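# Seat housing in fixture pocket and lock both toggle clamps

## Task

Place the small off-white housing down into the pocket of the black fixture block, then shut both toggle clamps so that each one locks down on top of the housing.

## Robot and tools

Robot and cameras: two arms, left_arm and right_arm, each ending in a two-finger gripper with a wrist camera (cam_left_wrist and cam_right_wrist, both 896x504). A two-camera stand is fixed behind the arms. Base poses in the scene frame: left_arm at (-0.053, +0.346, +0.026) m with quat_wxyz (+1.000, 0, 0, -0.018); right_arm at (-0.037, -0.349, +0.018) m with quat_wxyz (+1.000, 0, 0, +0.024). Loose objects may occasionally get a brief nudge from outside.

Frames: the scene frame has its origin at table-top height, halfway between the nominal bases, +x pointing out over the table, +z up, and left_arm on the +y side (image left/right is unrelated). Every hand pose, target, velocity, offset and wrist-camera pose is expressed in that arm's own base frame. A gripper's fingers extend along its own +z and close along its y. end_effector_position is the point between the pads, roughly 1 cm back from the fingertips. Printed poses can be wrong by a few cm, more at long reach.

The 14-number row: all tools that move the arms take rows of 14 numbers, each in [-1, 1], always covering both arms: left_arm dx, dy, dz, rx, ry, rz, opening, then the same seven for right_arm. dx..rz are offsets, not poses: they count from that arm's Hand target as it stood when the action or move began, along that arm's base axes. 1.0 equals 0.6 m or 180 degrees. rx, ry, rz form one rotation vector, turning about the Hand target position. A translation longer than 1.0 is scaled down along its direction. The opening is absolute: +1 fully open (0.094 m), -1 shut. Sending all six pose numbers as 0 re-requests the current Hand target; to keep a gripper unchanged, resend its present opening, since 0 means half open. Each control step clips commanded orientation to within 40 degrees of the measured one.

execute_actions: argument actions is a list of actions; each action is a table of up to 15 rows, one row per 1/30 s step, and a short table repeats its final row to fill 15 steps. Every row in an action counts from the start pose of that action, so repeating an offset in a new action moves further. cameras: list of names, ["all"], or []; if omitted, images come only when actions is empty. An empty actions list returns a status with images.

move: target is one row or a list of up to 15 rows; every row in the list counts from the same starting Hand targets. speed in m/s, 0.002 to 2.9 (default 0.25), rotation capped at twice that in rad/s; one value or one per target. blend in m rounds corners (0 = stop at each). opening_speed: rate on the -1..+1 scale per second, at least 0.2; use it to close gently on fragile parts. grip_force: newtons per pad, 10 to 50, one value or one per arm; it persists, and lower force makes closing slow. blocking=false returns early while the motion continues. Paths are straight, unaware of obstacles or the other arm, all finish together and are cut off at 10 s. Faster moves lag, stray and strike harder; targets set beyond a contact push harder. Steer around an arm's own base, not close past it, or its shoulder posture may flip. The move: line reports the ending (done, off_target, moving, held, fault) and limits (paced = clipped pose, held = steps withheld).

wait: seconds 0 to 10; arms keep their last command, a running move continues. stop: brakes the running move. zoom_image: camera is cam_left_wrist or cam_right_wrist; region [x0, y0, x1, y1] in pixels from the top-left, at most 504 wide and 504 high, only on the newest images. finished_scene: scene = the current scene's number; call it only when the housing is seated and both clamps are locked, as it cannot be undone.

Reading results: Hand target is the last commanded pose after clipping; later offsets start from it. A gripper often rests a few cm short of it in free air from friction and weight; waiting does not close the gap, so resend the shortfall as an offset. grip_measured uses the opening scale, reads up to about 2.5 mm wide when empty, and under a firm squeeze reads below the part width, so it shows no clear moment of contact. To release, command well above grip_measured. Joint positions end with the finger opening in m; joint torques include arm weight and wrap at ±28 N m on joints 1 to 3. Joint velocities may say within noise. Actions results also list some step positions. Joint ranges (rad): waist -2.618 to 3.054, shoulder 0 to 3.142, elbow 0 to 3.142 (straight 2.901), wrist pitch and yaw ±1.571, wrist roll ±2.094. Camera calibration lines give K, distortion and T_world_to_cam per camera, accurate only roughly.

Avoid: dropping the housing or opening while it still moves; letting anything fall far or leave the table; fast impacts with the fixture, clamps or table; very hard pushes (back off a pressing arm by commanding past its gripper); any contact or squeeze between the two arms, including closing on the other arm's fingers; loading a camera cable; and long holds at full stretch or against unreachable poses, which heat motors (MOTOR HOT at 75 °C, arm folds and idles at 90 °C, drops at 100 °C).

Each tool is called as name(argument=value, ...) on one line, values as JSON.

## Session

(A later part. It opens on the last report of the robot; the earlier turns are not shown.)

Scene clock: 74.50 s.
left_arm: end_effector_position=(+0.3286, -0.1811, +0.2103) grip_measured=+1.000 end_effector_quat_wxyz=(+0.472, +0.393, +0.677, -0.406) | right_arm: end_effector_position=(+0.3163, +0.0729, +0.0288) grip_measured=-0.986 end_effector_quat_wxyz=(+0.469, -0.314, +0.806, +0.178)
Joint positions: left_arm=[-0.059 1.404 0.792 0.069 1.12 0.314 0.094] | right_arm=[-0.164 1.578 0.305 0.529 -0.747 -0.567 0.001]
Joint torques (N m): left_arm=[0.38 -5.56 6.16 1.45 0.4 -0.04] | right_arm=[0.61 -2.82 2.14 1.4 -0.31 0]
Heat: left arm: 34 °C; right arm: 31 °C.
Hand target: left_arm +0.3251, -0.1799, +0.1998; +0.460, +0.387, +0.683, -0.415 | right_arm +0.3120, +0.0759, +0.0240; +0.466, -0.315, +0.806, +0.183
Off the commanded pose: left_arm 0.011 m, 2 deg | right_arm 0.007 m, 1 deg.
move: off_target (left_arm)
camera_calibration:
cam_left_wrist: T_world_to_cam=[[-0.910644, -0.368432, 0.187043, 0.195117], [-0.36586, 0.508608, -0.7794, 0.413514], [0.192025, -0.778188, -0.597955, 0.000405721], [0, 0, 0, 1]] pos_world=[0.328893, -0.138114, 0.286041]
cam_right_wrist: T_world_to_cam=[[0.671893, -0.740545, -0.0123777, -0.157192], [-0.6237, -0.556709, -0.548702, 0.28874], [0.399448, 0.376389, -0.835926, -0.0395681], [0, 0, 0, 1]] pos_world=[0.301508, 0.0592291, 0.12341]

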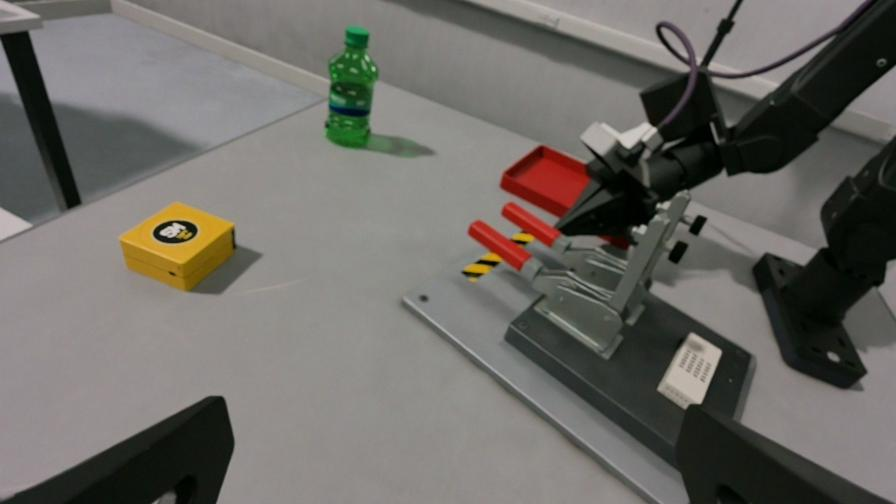

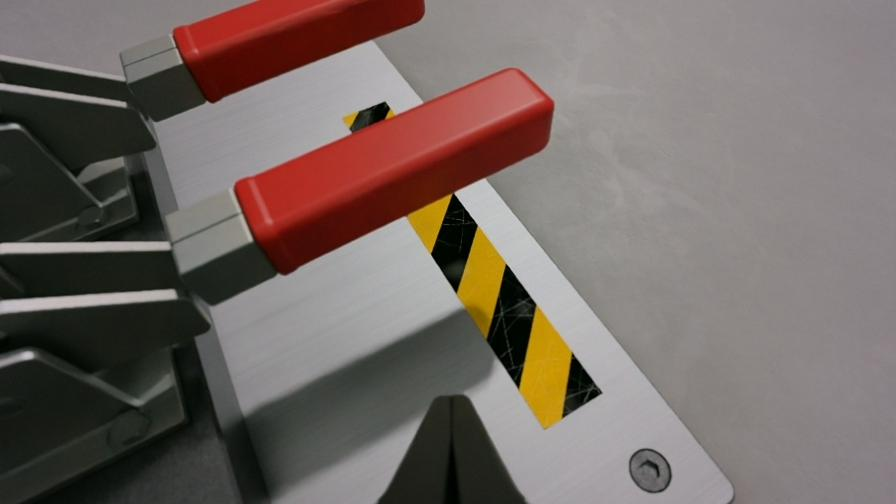

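move(target=[[0,0,0,0,0,0,1, 0.0613,0.0707,-0.004,0,0,0,-1],[0,0,0,0,0,0,1, 0.075,0.0812,0.058,0,0,0,-1],[0,0,0,0,0,0,1, 0.0403,0.0857,0.098,0,0,0,-1],[0,0,0,0,0,0,1, 0.016,0.0927,0.118,0,0,0,-1],[0,0,0,0,0,0,1, -0.0322,0.111,0.135,0,0,0,-1],[0,0,0,0,0,0,1, -0.0805,0.1272,0.143,0,0,0,-1]], speed=[0.08,0.06,0.06,0.06,0.06,0.05], blend=[0,0.008,0.008,0.008,0.005,0], cameras=["all"])

zoom_image(camera="cam_left_wrist", region=[430, 80, 780, 430])

Scene clock: 79.73 s.
left_arm: end_effector_position=(+0.3286, -0.1811, +0.2103) grip_measured=+1.000 end_effector_quat_wxyz=(+0.472, +0.393, +0.677, -0.406) | right_arm: end_effector_position=(+0.2753, +0.1448, +0.1144) grip_measured=-0.986 end_effector_quat_wxyz=(+0.475, -0.305, +0.809, +0.163)
Joint positions: left_arm=[-0.059 1.404 0.792 0.069 1.12 0.314 0.094] | right_arm=[0.277 0.951 0.336 0.058 -0.356 -0.244 0.001]
Joint torques (N m): left_arm=[0.39 -5.76 6.06 1.44 0.36 -0.03] | right_arm=[1.37 -2.62 4.19 1.37 -0.5 0.06]
Heat: left arm: 34 °C; right arm: 32 °C.
Hand target: left_arm +0.3251, -0.1799, +0.1998; +0.460, +0.387, +0.683, -0.415 | right_arm +0.2637, +0.1522, +0.1099; +0.466, -0.315, +0.806, +0.182
Off the commanded pose: left_arm 0.011 m, 2 deg | right_arm 0.015 m, 3 deg.
move: off_target (left_arm, right_arm)
camera_calibration:
cam_left_wrist: T_world_to_cam=[[-0.910644, -0.368432, 0.187043, 0.195117], [-0.36586, 0.508608, -0.7794, 0.413514], [0.192025, -0.778188, -0.597955, 0.000405721], [0, 0, 0, 1]] pos_world=[0.328893, -0.138114, 0.286041]
cam_right_wrist: T_world_to_cam=[[0.646168, -0.763171, 0.00609065, -0.0671599], [-0.635468, -0.54243, -0.5495, 0.351364], [0.422666, 0.351199, -0.835472, 0.0184753], [0, 0, 0, 1]] pos_world=[0.258868, 0.132847, 0.208919]

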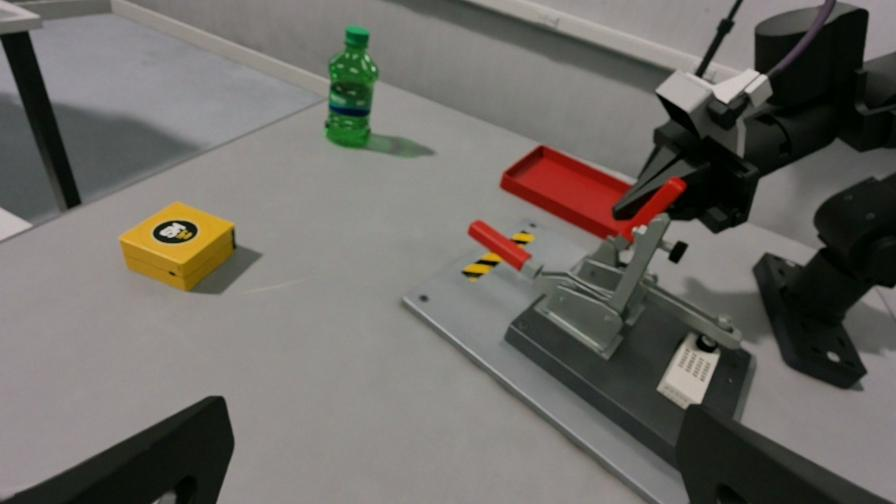

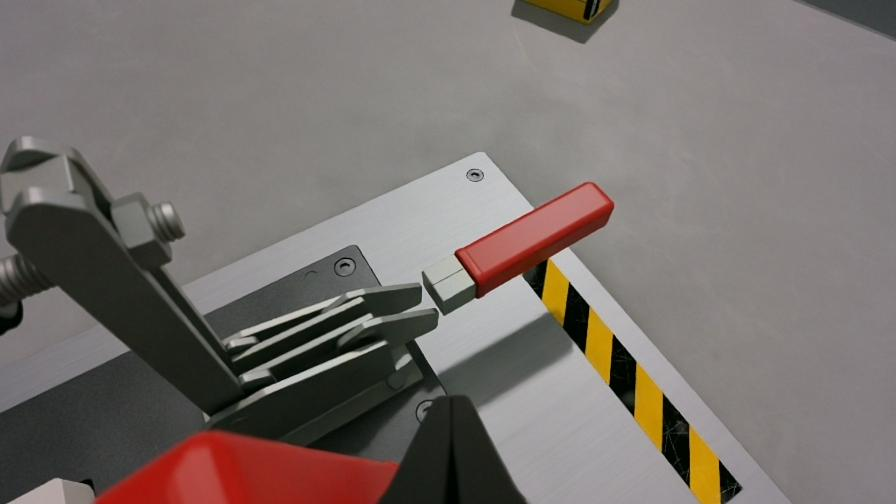

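Scaled by 1.440 from the camera's 896x504 image, which has a finer 1280x720 frame.

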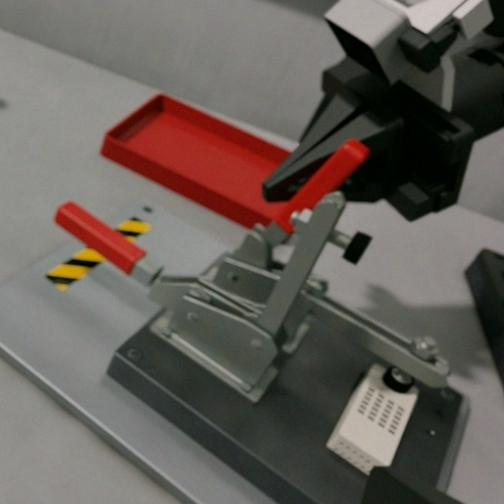

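move(target=[0,0,0,0,0,0,1, -0.04,0.0138,-0.012,0,0,0,-1], speed=0.05, cameras=["cam_left_wrist"])

zoom_image(camera="cam_left_wrist", region=[430, 80, 780, 430])

Scene clock: 81.37 s.
left_arm: end_effector_position=(+0.3286, -0.1811, +0.2103) grip_measured=+1.000 end_effector_quat_wxyz=(+0.472, +0.393, +0.677, -0.406) | right_arm: end_effector_position=(+0.2647, +0.1399, +0.1155) grip_measured=-0.987 end_effector_quat_wxyz=(+0.495, -0.278, +0.812, +0.132)
Joint positions: left_arm=[-0.059 1.404 0.792 0.069 1.12 0.314 0.094] | right_arm=[0.363 0.825 0.273 0.047 -0.2 -0.177 0.001]
Joint torques (N m): left_arm=[0.5 -5.71 5.97 1.47 0.41 0.01] | right_arm=[2.74 -1.52 3.92 1.23 -1.16 -0.05]
Heat: left arm: 34 °C; right arm: 32 °C.
Hand target: left_arm +0.3251, -0.1799, +0.1998; +0.460, +0.387, +0.683, -0.415 | right_arm +0.2397, +0.1605, +0.1027; +0.466, -0.315, +0.806, +0.182
Off the commanded pose: left_arm 0.011 m, 2 deg | right_arm 0.035 m, 8 deg.
move: off_target (left_arm, right_arm)
camera_calibration:
cam_left_wrist: T_world_to_cam=[[-0.910644, -0.368432, 0.187043, 0.195117], [-0.36586, 0.508608, -0.7794, 0.413514], [0.192025, -0.778188, -0.597955, 0.000405721], [0, 0, 0, 1]] pos_world=[0.328893, -0.138114, 0.286041]
Images, in order (width x height): cam_left_wrist 896x504.

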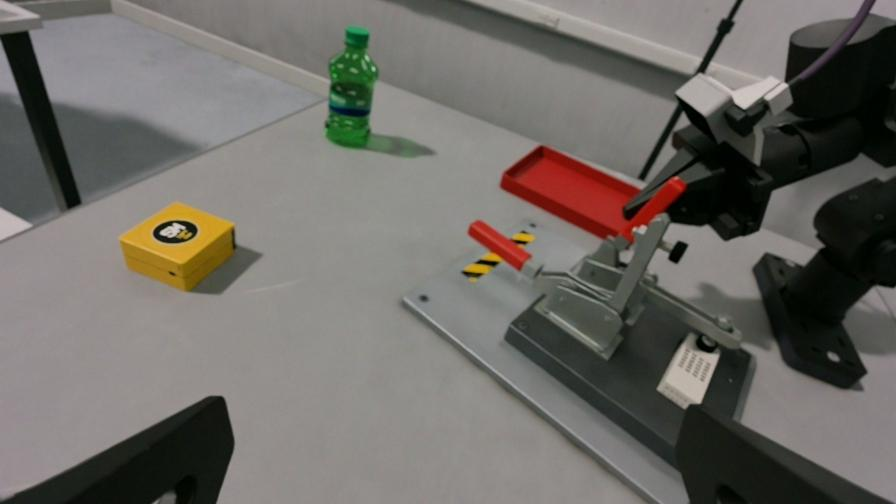

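Scaled by 1.440 from the camera's 896x504 image, which has a finer 1280x720 frame.

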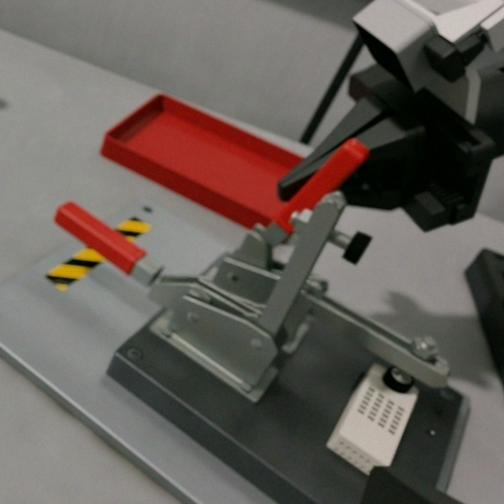

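move(target=[[0,0,0,0,0,0,1, 0.09,-0.04,0.015,0,0,0,-1],[0.0835,-0.3475,-0.14,0.1042,-0.0426,-0.0847,1, 0.0145,-0.267,0.162,0,0,0,-1],[0.0707,-0.4507,-0.319,0.1042,-0.0426,-0.0847,-1, 0.0145,-0.267,0.162,0,0,0,-1]], speed=[0.1,0.2,0.1], blend=[0.02,0.0,0], cameras=["all"])

zoom_image(camera="cam_right_wrist", region=[0, 0, 500, 450])

Scene clock: 88.57 s.
left_arm: end_effector_position=(+0.3683, -0.4461, +0.0195) grip_measured=-0.994 end_effector_quat_wxyz=(+0.385, +0.568, +0.649, -0.329) | right_arm: end_effector_position=(+0.2424, +0.0014, +0.1838) grip_measured=-0.987 end_effector_quat_wxyz=(+0.445, -0.308, +0.820, +0.185)
Joint positions: left_arm=[-0.701 2.327 1.393 0.292 0.618 0.419 0] | right_arm=[-0.67 1.092 0.836 -1.084 -0.988 -1.263 0.001]
Joint torques (N m): left_arm=[-0.61 -13.07 8.73 1.55 0.16 0] | right_arm=[-0.61 -1.09 7.94 0.41 -0.93 -0.19]
Heat: left arm: 34 °C; right arm: 32 °C.
Hand target: left_arm +0.3675, -0.4503, +0.0084; +0.376, +0.570, +0.652, -0.329 | right_arm +0.2484, +0.0002, +0.1998; +0.466, -0.315, +0.807, +0.182
Off the commanded pose: left_arm 0.012 m, 1 deg | right_arm 0.017 m, 3 deg.
move: off_target (left_arm, right_arm); target 3's new opening was sent with left_arm's hand 0.015 m and 1 deg from that target
camera_calibration:
cam_left_wrist: T_world_to_cam=[[-0.988845, -0.148909, -0.00342237, 0.299808], [-0.117444, 0.793616, -0.596976, 0.446217], [0.0916111, -0.589915, -0.802252, -0.202664], [0, 0, 0, 1]] pos_world=[0.367436, -0.429036, 0.104819]
cam_right_wrist: T_world_to_cam=[[0.6658, -0.744533, -0.0487922, -0.150523], [-0.657763, -0.554821, -0.509432, 0.288913], [0.352218, 0.371274, -0.859127, 0.162125], [0, 0, 0, 1]] pos_world=[0.233151, -0.011967, 0.279123]

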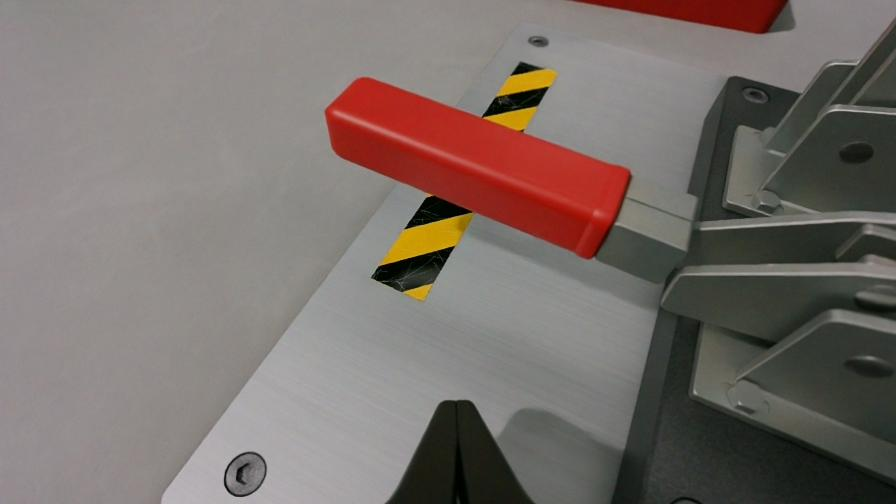

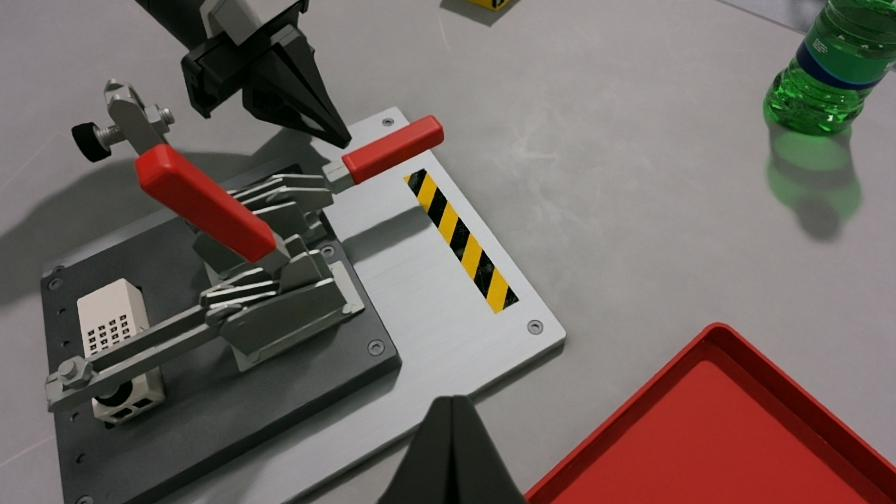

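Scaled by 1.008 from the camera's 896x504 image, which has a finer 1280x720 frame.

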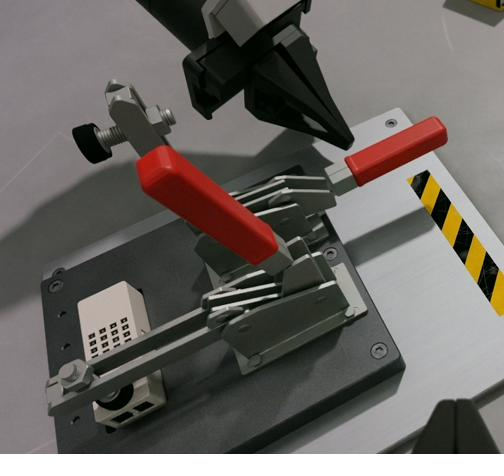

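move(target=[[0.0142,-0.1076,-0.012,0,0,0,-1, 0,0,0,0,0,0,-1],[0.0142,-0.1076,0.05,0,0,0,-1, 0,0,0,0,0,0,-1],[-0.0341,-0.0934,0.09,0,0,0,-1, 0,0,0,0,0,0,-1],[-0.0583,-0.0853,0.115,0,0,0,-1, 0,0,0,0,0,0,-1],[-0.1005,-0.0759,0.135,0,0,0,-1, 0,0,0,0,0,0,-1],[-0.1497,-0.0665,0.153,0,0,0,-1, 0,0,0,0,0,0,-1]], speed=[0.06,0.06,0.06,0.06,0.06,0.05], blend=[0,0.008,0.008,0.008,0.005,0], cameras=["all"])

zoom_image(camera="cam_right_wrist", region=[0, 0, 500, 450])

Scene clock: 94.60 s.
left_arm: end_effector_position=(+0.3089, -0.4784, +0.0865) grip_measured=-0.995 end_effector_quat_wxyz=(+0.385, +0.550, +0.679, -0.298) | right_arm: end_effector_position=(+0.2424, +0.0014, +0.1838) grip_measured=-0.987 end_effector_quat_wxyz=(+0.445, -0.308, +0.820, +0.185)
Joint positions: left_arm=[-0.879 2.094 1.331 0.157 0.387 0.278 0] | right_arm=[-0.67 1.092 0.836 -1.084 -0.988 -1.263 0.001]
Joint torques (N m): left_arm=[-3.18 -18.03 5.89 1.69 0.7 0.01] | right_arm=[-0.61 -1.07 7.92 0.42 -0.93 -0.18]
Heat: left arm: 35 °C; right arm: 33 °C.
Hand target: left_arm +0.2776, -0.4902, +0.1004; +0.377, +0.570, +0.652, -0.330 | right_arm +0.2484, +0.0002, +0.1998; +0.466, -0.315, +0.807, +0.182
Off the commanded pose: left_arm 0.036 m, 5 deg | right_arm 0.017 m, 3 deg.
move: off_target (left_arm, right_arm)
camera_calibration:
cam_left_wrist: T_world_to_cam=[[-0.973498, -0.228337, -0.0127964, 0.194571], [-0.182257, 0.808404, -0.559701, 0.528751], [0.138145, -0.542536, -0.828596, -0.151948], [0, 0, 0, 1]] pos_world=[0.306774, -0.465454, 0.172529]
cam_right_wrist: T_world_to_cam=[[0.6658, -0.744533, -0.0487922, -0.150523], [-0.657763, -0.554821, -0.509432, 0.288913], [0.352218, 0.371274, -0.859127, 0.162125], [0, 0, 0, 1]] pos_world=[0.233151, -0.011967, 0.279123]

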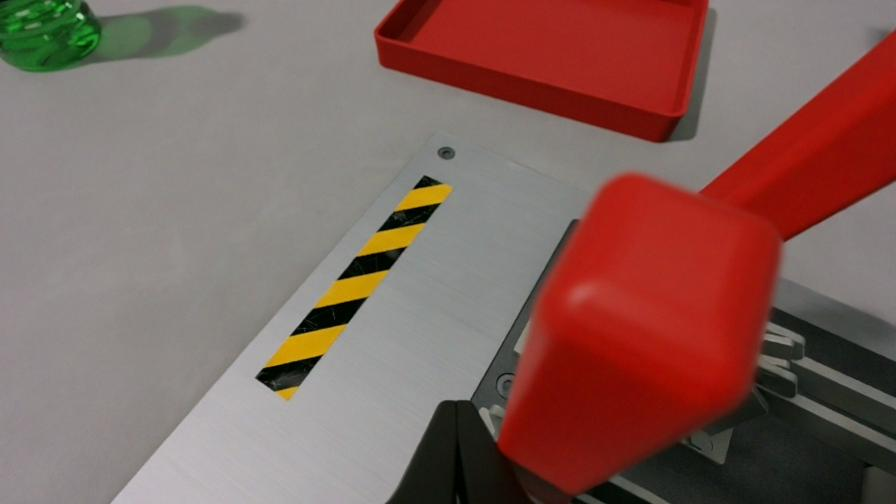

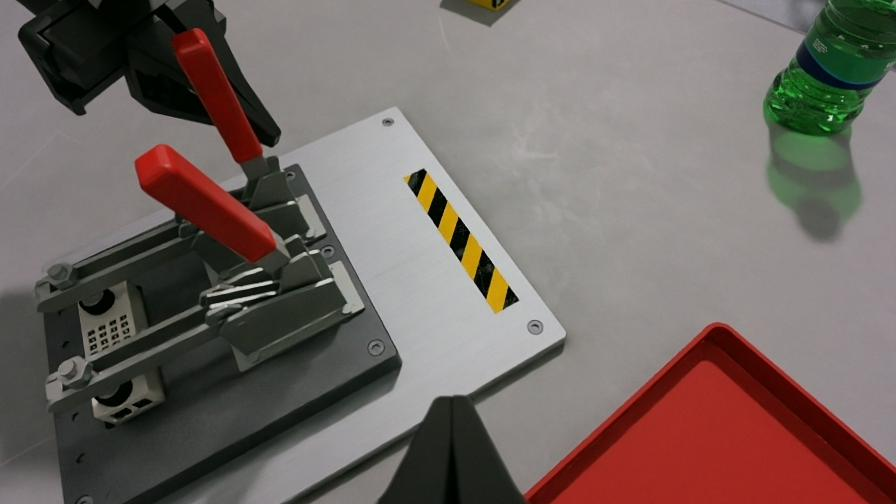

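Scaled by 1.008 from the camera's 896x504 image, which has a finer 1280x720 frame.

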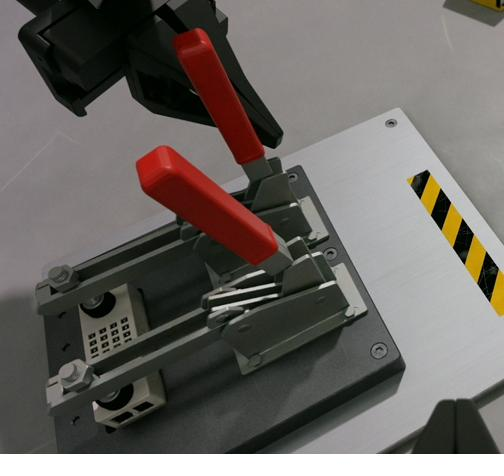

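move(target=[-0.045,0.009,0.004,0,0,0,-1, 0,0,0,0,0,0,-1], speed=0.05, cameras=["all"])

zoom_image(camera="cam_right_wrist", region=[0, 0, 500, 450])

Scene clock: 96.07 s.
left_arm: end_effector_position=(+0.2920, -0.4730, +0.0953) grip_measured=-0.995 end_effector_quat_wxyz=(+0.402, +0.544, +0.678, -0.287) | right_arm: end_effector_position=(+0.2424, +0.0014, +0.1838) grip_measured=-0.987 end_effector_quat_wxyz=(+0.445, -0.308, +0.820, +0.185)
Joint positions: left_arm=[-0.916 2.019 1.234 0.214 0.324 0.258 0] | right_arm=[-0.67 1.092 0.836 -1.084 -0.988 -1.263 0.001]
Joint torques (N m): left_arm=[-3.85 -16.64 5.72 1.62 0.92 -0.06] | right_arm=[-0.59 -1.1 7.94 0.41 -0.93 -0.18]
Heat: left arm: 35 °C; right arm: 33 °C.
Hand target: left_arm +0.2506, -0.4848, +0.1028; +0.377, +0.570, +0.652, -0.330 | right_arm +0.2484, +0.0002, +0.1998; +0.466, -0.315, +0.807, +0.182
Off the commanded pose: left_arm 0.044 m, 7 deg | right_arm 0.017 m, 3 deg.
move: off_target (left_arm, right_arm)
camera_calibration:
cam_left_wrist: T_world_to_cam=[[-0.966374, -0.253673, -0.0420884, 0.168101], [-0.184678, 0.79858, -0.572856, 0.523552], [0.178929, -0.54582, -0.818575, -0.153788], [0, 0, 0, 1]] pos_world=[0.286654, -0.459396, 0.181108]
cam_right_wrist: T_world_to_cam=[[0.6658, -0.744533, -0.0487922, -0.150523], [-0.657763, -0.554821, -0.509432, 0.288913], [0.352218, 0.371274, -0.859127, 0.162125], [0, 0, 0, 1]] pos_world=[0.233151, -0.011967, 0.279123]

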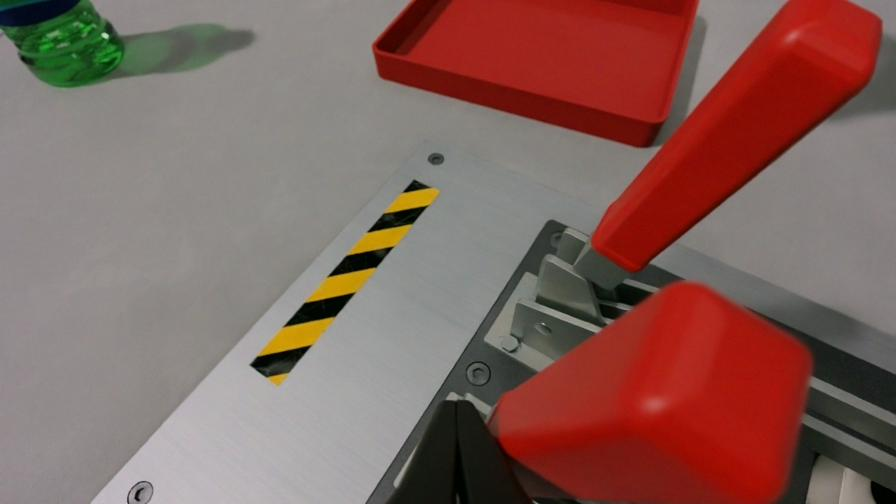

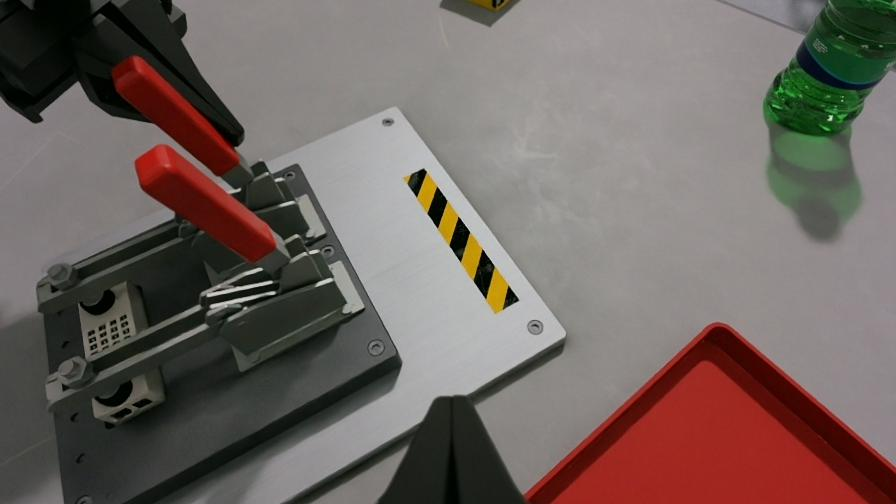

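Scaled by 1.008 from the camera's 896x504 image, which has a finer 1280x720 frame.

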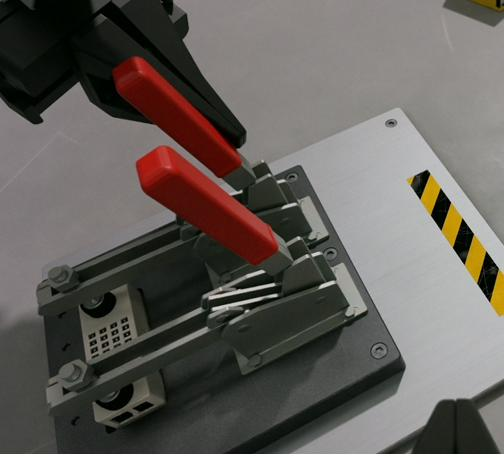

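move(target=[[-0.05,0.01,-0.02,0,0,0,-1,0,0,0,0,0,0,-1]], speed=0.1, cameras=["cam_right_wrist"])

move(target=[[0.15,0.0,0.05,0,0,0,-1,0,0,0,0,0,0,-1],[0.2,0.3,0.14,0,0,0,-1,0,0,0,0,0,0,-1]], speed=[0.1,0.2], blend=[0.03,0], cameras=["all"])

Scene clock: 98.90 s.
left_arm: end_effector_position=(+0.2219, -0.4838, +0.0923) grip_measured=-0.995 end_effector_quat_wxyz=(+0.384, +0.570, +0.648, -0.328) | right_arm: end_effector_position=(+0.2424, +0.0014, +0.1838) grip_measured=-0.987 end_effector_quat_wxyz=(+0.445, -0.308, +0.820, +0.185)
Joint positions: left_arm=[-1.027 1.954 1.096 0.31 0.349 0.22 0] | right_arm=[-0.67 1.092 0.836 -1.084 -0.988 -1.263 0.001]
Joint torques (N m): left_arm=[0.43 -13.76 6.28 1.66 0.21 -0.04] | right_arm=[-0.59 -1.09 7.94 0.41 -0.93 -0.19]
Heat: left arm: 35 °C; right arm: 34 °C.
Hand target: left_arm +0.2206, -0.4789, +0.0907; +0.377, +0.570, +0.652, -0.329 | right_arm +0.2484, +0.0002, +0.1998; +0.466, -0.315, +0.807, +0.182
Off the commanded pose: left_arm 0.005 m, 1 deg | right_arm 0.017 m, 3 deg.
move: off_target (right_arm)
camera_calibration:
cam_right_wrist: T_world_to_cam=[[0.6658, -0.744533, -0.0487922, -0.150523], [-0.657763, -0.554821, -0.509432, 0.288913], [0.352218, 0.371274, -0.859127, 0.162125], [0, 0, 0, 1]] pos_world=[0.233151, -0.011967, 0.279123]
Images, in order (width x height): cam_right_wrist 896x504.

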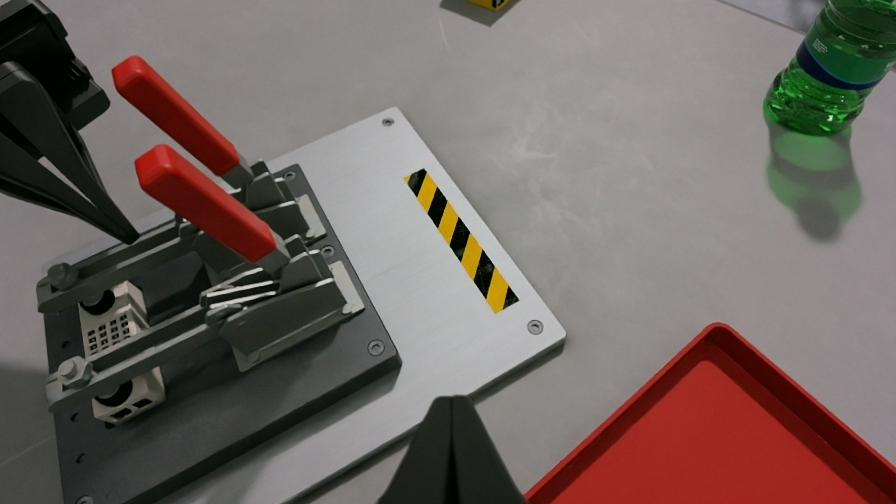

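Scene clock: 101.70 s.
left_arm: end_effector_position=(+0.3478, -0.2992, +0.1714) grip_measured=-0.995 end_effector_quat_wxyz=(+0.381, +0.567, +0.655, -0.322) | right_arm: end_effector_position=(+0.2424, +0.0014, +0.1838) grip_measured=-0.987 end_effector_quat_wxyz=(+0.445, -0.308, +0.820, +0.185)
Joint positions: left_arm=[-0.424 1.734 1.228 -0.307 0.809 0.664 0] | right_arm=[-0.67 1.092 0.836 -1.084 -0.988 -1.263 0.001]
Joint torques (N m): left_arm=[-0.32 -12.18 7.65 1.17 0.47 0.07] | right_arm=[-0.59 -1.1 7.95 0.41 -0.93 -0.18]
Heat: left arm: 35 °C; right arm: 34 °C.
Hand target: left_arm +0.3405, -0.2988, +0.1747; +0.376, +0.570, +0.652, -0.330 | right_arm +0.2484, +0.0002, +0.1998; +0.466, -0.315, +0.807, +0.182
Off the commanded pose: left_arm 0.008 m, 1 deg | right_arm 0.017 m, 3 deg.
move: off_target (right_arm)
camera_calibration:
cam_left_wrist: T_world_to_cam=[[-0.987112, -0.159987, -0.00371045, 0.297994], [-0.127675, 0.801302, -0.584478, 0.421693], [0.0964821, -0.576472, -0.811401, 0.0116788], [0, 0, 0, 1]] pos_world=[0.346866, -0.283495, 0.257052]
cam_right_wrist: T_world_to_cam=[[0.6658, -0.744533, -0.0487922, -0.150523], [-0.657763, -0.554821, -0.509432, 0.288913], [0.352218, 0.371274, -0.859127, 0.162125], [0, 0, 0, 1]] pos_world=[0.233151, -0.011967, 0.279123]

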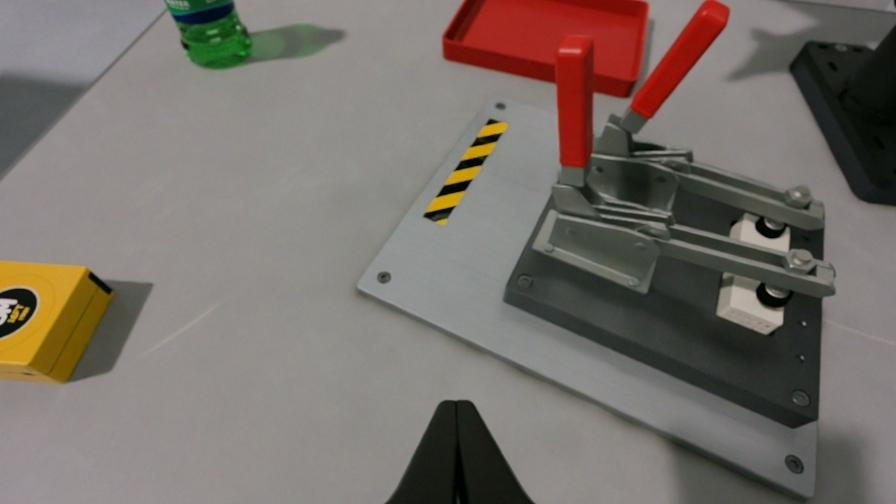

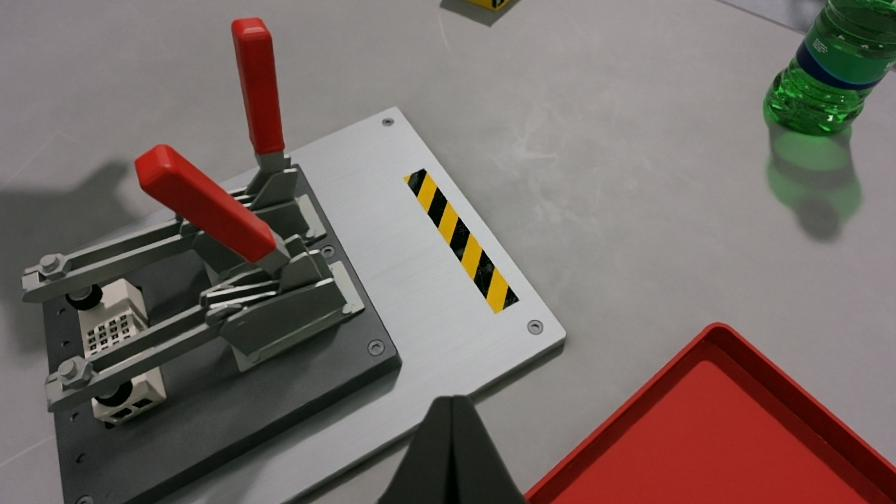

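move(target=[[0.133,-0.15,-0.025,0,0,0,-1,0,0,0,0,0,0,-1],[0.1,-0.298,-0.065,0,0,0,-1,0,0,0,0,0,0,-1]], speed=0.2, blend=[0.03,0], cameras=["all"])

Scene clock: 106.63 s.
left_arm: end_effector_position=(+0.3933, -0.4765, +0.1425) grip_measured=-0.995 end_effector_quat_wxyz=(+0.378, +0.573, +0.647, -0.331) | right_arm: end_effector_position=(+0.2424, +0.0014, +0.1838) grip_measured=-0.987 end_effector_quat_wxyz=(+0.445, -0.308, +0.820, +0.185)
Joint positions: left_arm=[-0.712 2.265 1.837 -0.225 0.619 0.423 0] | right_arm=[-0.67 1.092 0.836 -1.084 -0.988 -1.263 0.001]
Joint torques (N m): left_arm=[0.43 -14.15 10.47 1.57 0.19 -0.08] | right_arm=[-0.61 -1.07 7.94 0.41 -0.93 -0.18]
Heat: left arm: 35 °C; right arm: 34 °C.
Hand target: left_arm +0.4007, -0.4776, +0.1358; +0.377, +0.570, +0.652, -0.330 | right_arm +0.2484, +0.0002, +0.1998; +0.466, -0.315, +0.807, +0.182
Off the commanded pose: left_arm 0.010 m, 1 deg | right_arm 0.017 m, 3 deg.
move: off_target (right_arm)
camera_calibration:
cam_left_wrist: T_world_to_cam=[[-0.990873, -0.134789, 0.00153166, 0.327171], [-0.109703, 0.799747, -0.590228, 0.545637], [0.0783316, -0.585009, -0.807235, -0.115911], [0, 0, 0, 1]] pos_world=[0.393122, -0.460082, 0.227982]
cam_right_wrist: T_world_to_cam=[[0.6658, -0.744533, -0.0487922, -0.150523], [-0.657763, -0.554821, -0.509432, 0.288913], [0.352218, 0.371274, -0.859127, 0.162125], [0, 0, 0, 1]] pos_world=[0.233151, -0.011967, 0.279123]

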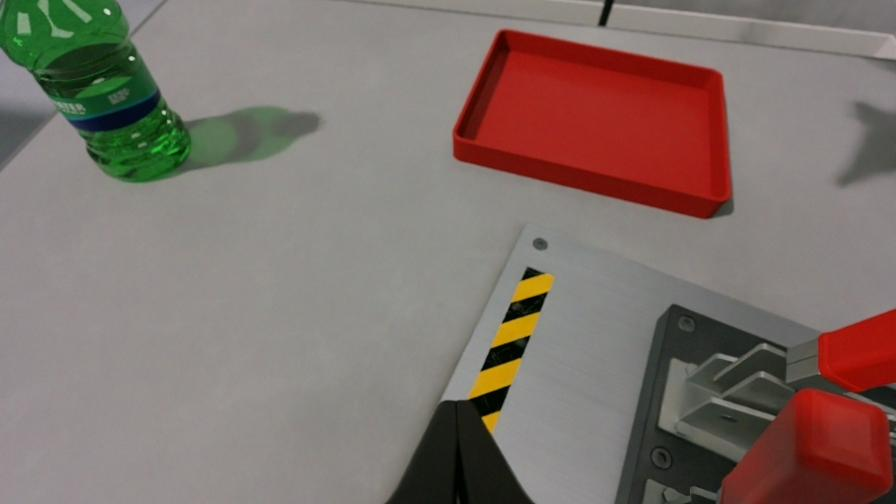

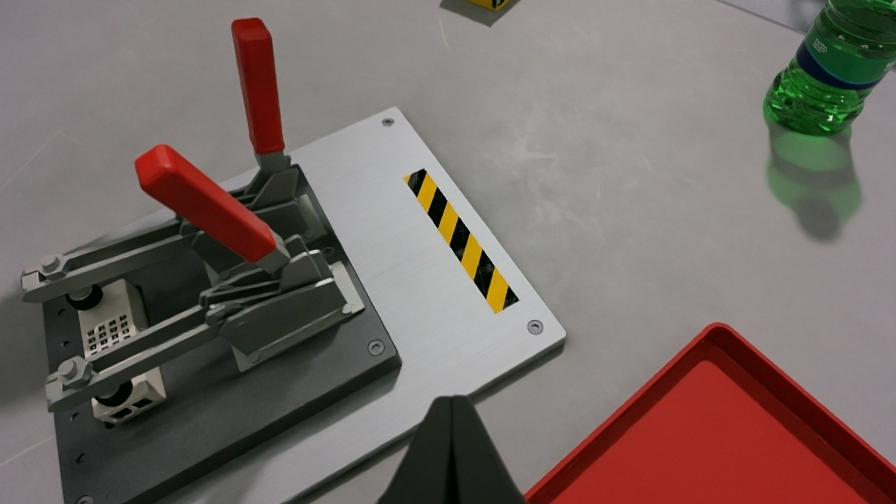

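move(target=[[-0.02,-0.024,0.0,0,0,0,-1,0,0,0,0,0,0,-1],[-0.13,-0.022,-0.02,0,0,0,-1,0,0,0,0,0,0,-1],[-0.25,-0.014,-0.055,0,0,0,-1,0,0,0,0,0,0,-1]], speed=0.1, blend=[0.01,0.02,0], cameras=["all"])

Scene clock: 111.07 s.
left_arm: end_effector_position=(+0.2925, -0.4781, +0.1055) grip_measured=-0.995 end_effector_quat_wxyz=(+0.413, +0.542, +0.670, -0.295) | right_arm: end_effector_position=(+0.2424, +0.0014, +0.1838) grip_measured=-0.987 end_effector_quat_wxyz=(+0.445, -0.308, +0.820, +0.185)
Joint positions: left_arm=[-0.918 2.015 1.244 0.232 0.333 0.254 0] | right_arm=[-0.67 1.092 0.836 -1.084 -0.988 -1.263 0.001]
Joint torques (N m): left_arm=[-3.7 -15.95 5.44 1.46 0.86 -0.1] | right_arm=[-0.58 -1.09 7.94 0.42 -0.93 -0.18]
Heat: left arm: 35 °C; right arm: 34 °C.
Hand target: left_arm +0.2507, -0.4860, +0.1027; +0.376, +0.570, +0.652, -0.330 | right_arm +0.2484, +0.0002, +0.1998; +0.466, -0.315, +0.807, +0.182
Off the commanded pose: left_arm 0.043 m, 7 deg | right_arm 0.017 m, 3 deg.
move: off_target (left_arm, right_arm); blend cut to 0.0094 m at target 1
camera_calibration:
cam_left_wrist: T_world_to_cam=[[-0.967708, -0.247783, -0.0463162, 0.171357], [-0.171798, 0.782755, -0.598147, 0.524926], [0.184465, -0.570874, -0.800047, -0.163834], [0, 0, 0, 1]] pos_world=[0.286226, -0.461958, 0.190845]
cam_right_wrist: T_world_to_cam=[[0.6658, -0.744533, -0.0487922, -0.150523], [-0.657763, -0.554821, -0.509432, 0.288913], [0.352218, 0.371274, -0.859127, 0.162125], [0, 0, 0, 1]] pos_world=[0.233151, -0.011967, 0.279123]

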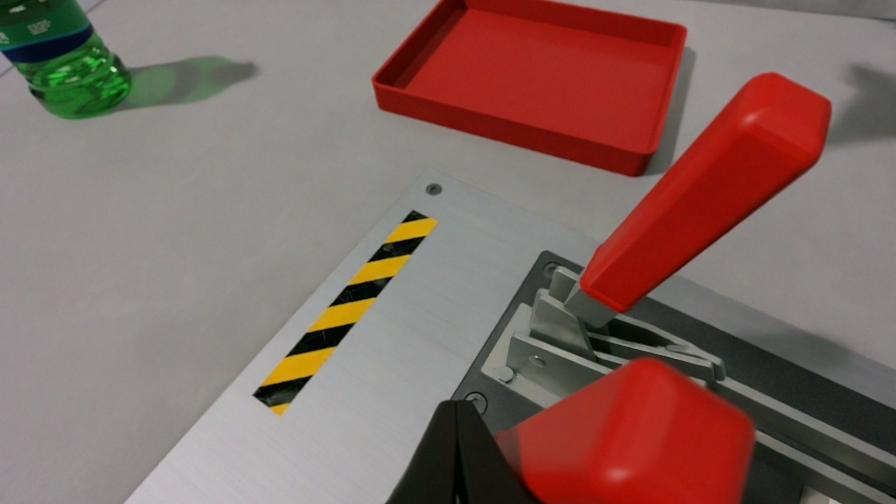

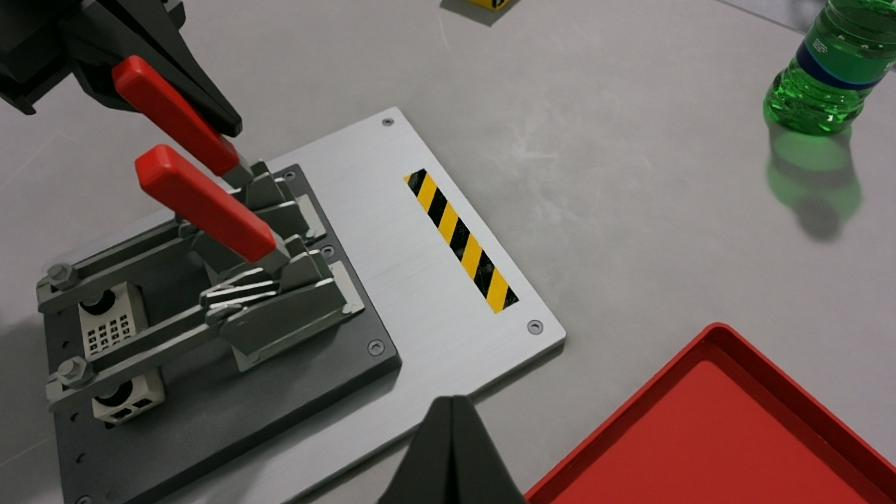

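Handle back at its stop. Retreat directly along +x.

move(target=[[0.16,0.0,0.04,0,0,0,-1,0,0,0,0,0,0,-1],[0.2,0.3,0.14,0,0,0,-1,0,0,0,0,0,0,-1]], speed=[0.15,0.25], blend=[0.03,0], cameras=["all"])

Scene clock: 113.87 s.
left_arm: end_effector_position=(+0.3786, -0.3053, +0.1846) grip_measured=-0.995 end_effector_quat_wxyz=(+0.383, +0.566, +0.655, -0.321) | right_arm: end_effector_position=(+0.2424, +0.0014, +0.1838) grip_measured=-0.987 end_effector_quat_wxyz=(+0.445, -0.308, +0.820, +0.185)
Joint positions: left_arm=[-0.406 1.835 1.406 -0.393 0.819 0.681 0] | right_arm=[-0.67 1.092 0.836 -1.084 -0.988 -1.263 0.001]
Joint torques (N m): left_arm=[-0.29 -13.15 7.71 1.14 0.43 0.05] | right_arm=[-0.62 -1.09 7.92 0.41 -0.93 -0.18]
Heat: left arm: 35 °C; right arm: 35 °C.
Hand target: left_arm +0.3707, -0.3060, +0.1868; +0.377, +0.570, +0.652, -0.329 | right_arm +0.2484, +0.0002, +0.1998; +0.466, -0.315, +0.807, +0.182
Off the commanded pose: left_arm 0.008 m, 1 deg | right_arm 0.017 m, 3 deg.
move: off_target (right_arm)
camera_calibration:
cam_left_wrist: T_world_to_cam=[[-0.98665, -0.162692, -0.00723516, 0.327144], [-0.12768, 0.800368, -0.585755, 0.438108], [0.101088, -0.577011, -0.810456, 0.013904], [0, 0, 0, 1]] pos_world=[0.377309, -0.289401, 0.27026]
cam_right_wrist: T_world_to_cam=[[0.6658, -0.744533, -0.0487922, -0.150523], [-0.657763, -0.554821, -0.509432, 0.288913], [0.352218, 0.371274, -0.859127, 0.162125], [0, 0, 0, 1]] pos_world=[0.233151, -0.011967, 0.279123]

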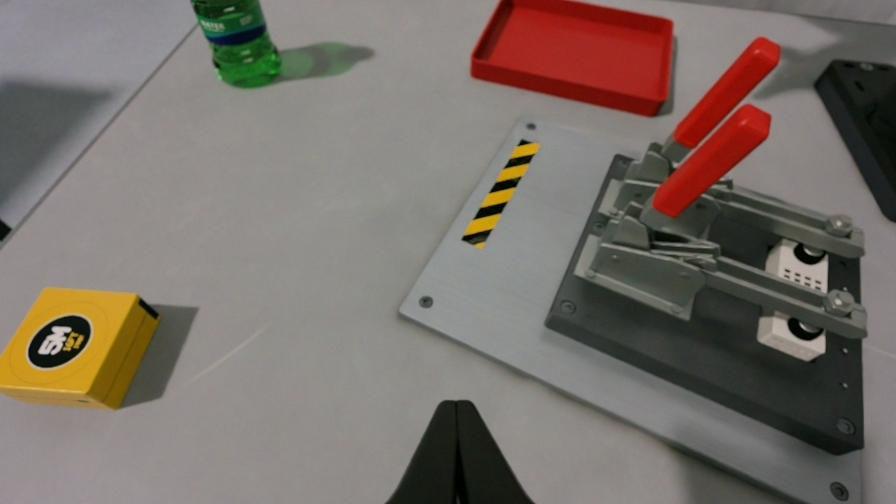

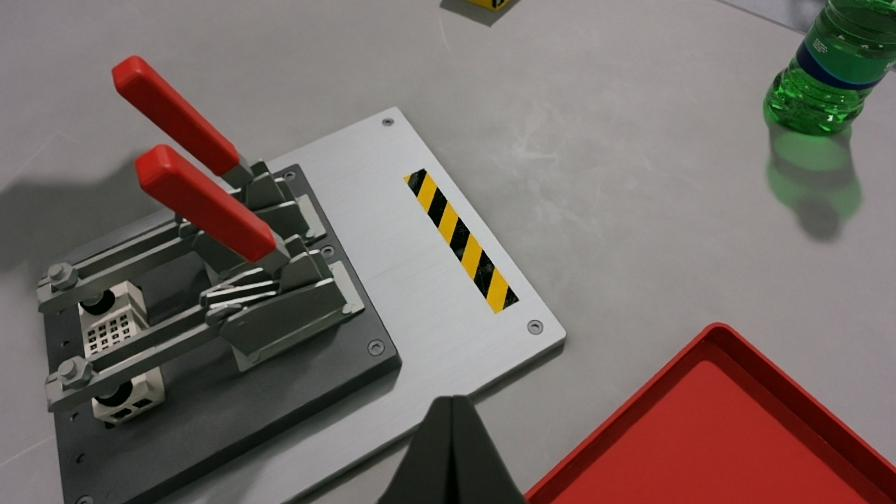

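finished_scene(scene=3)

The scene is finished: the task was done.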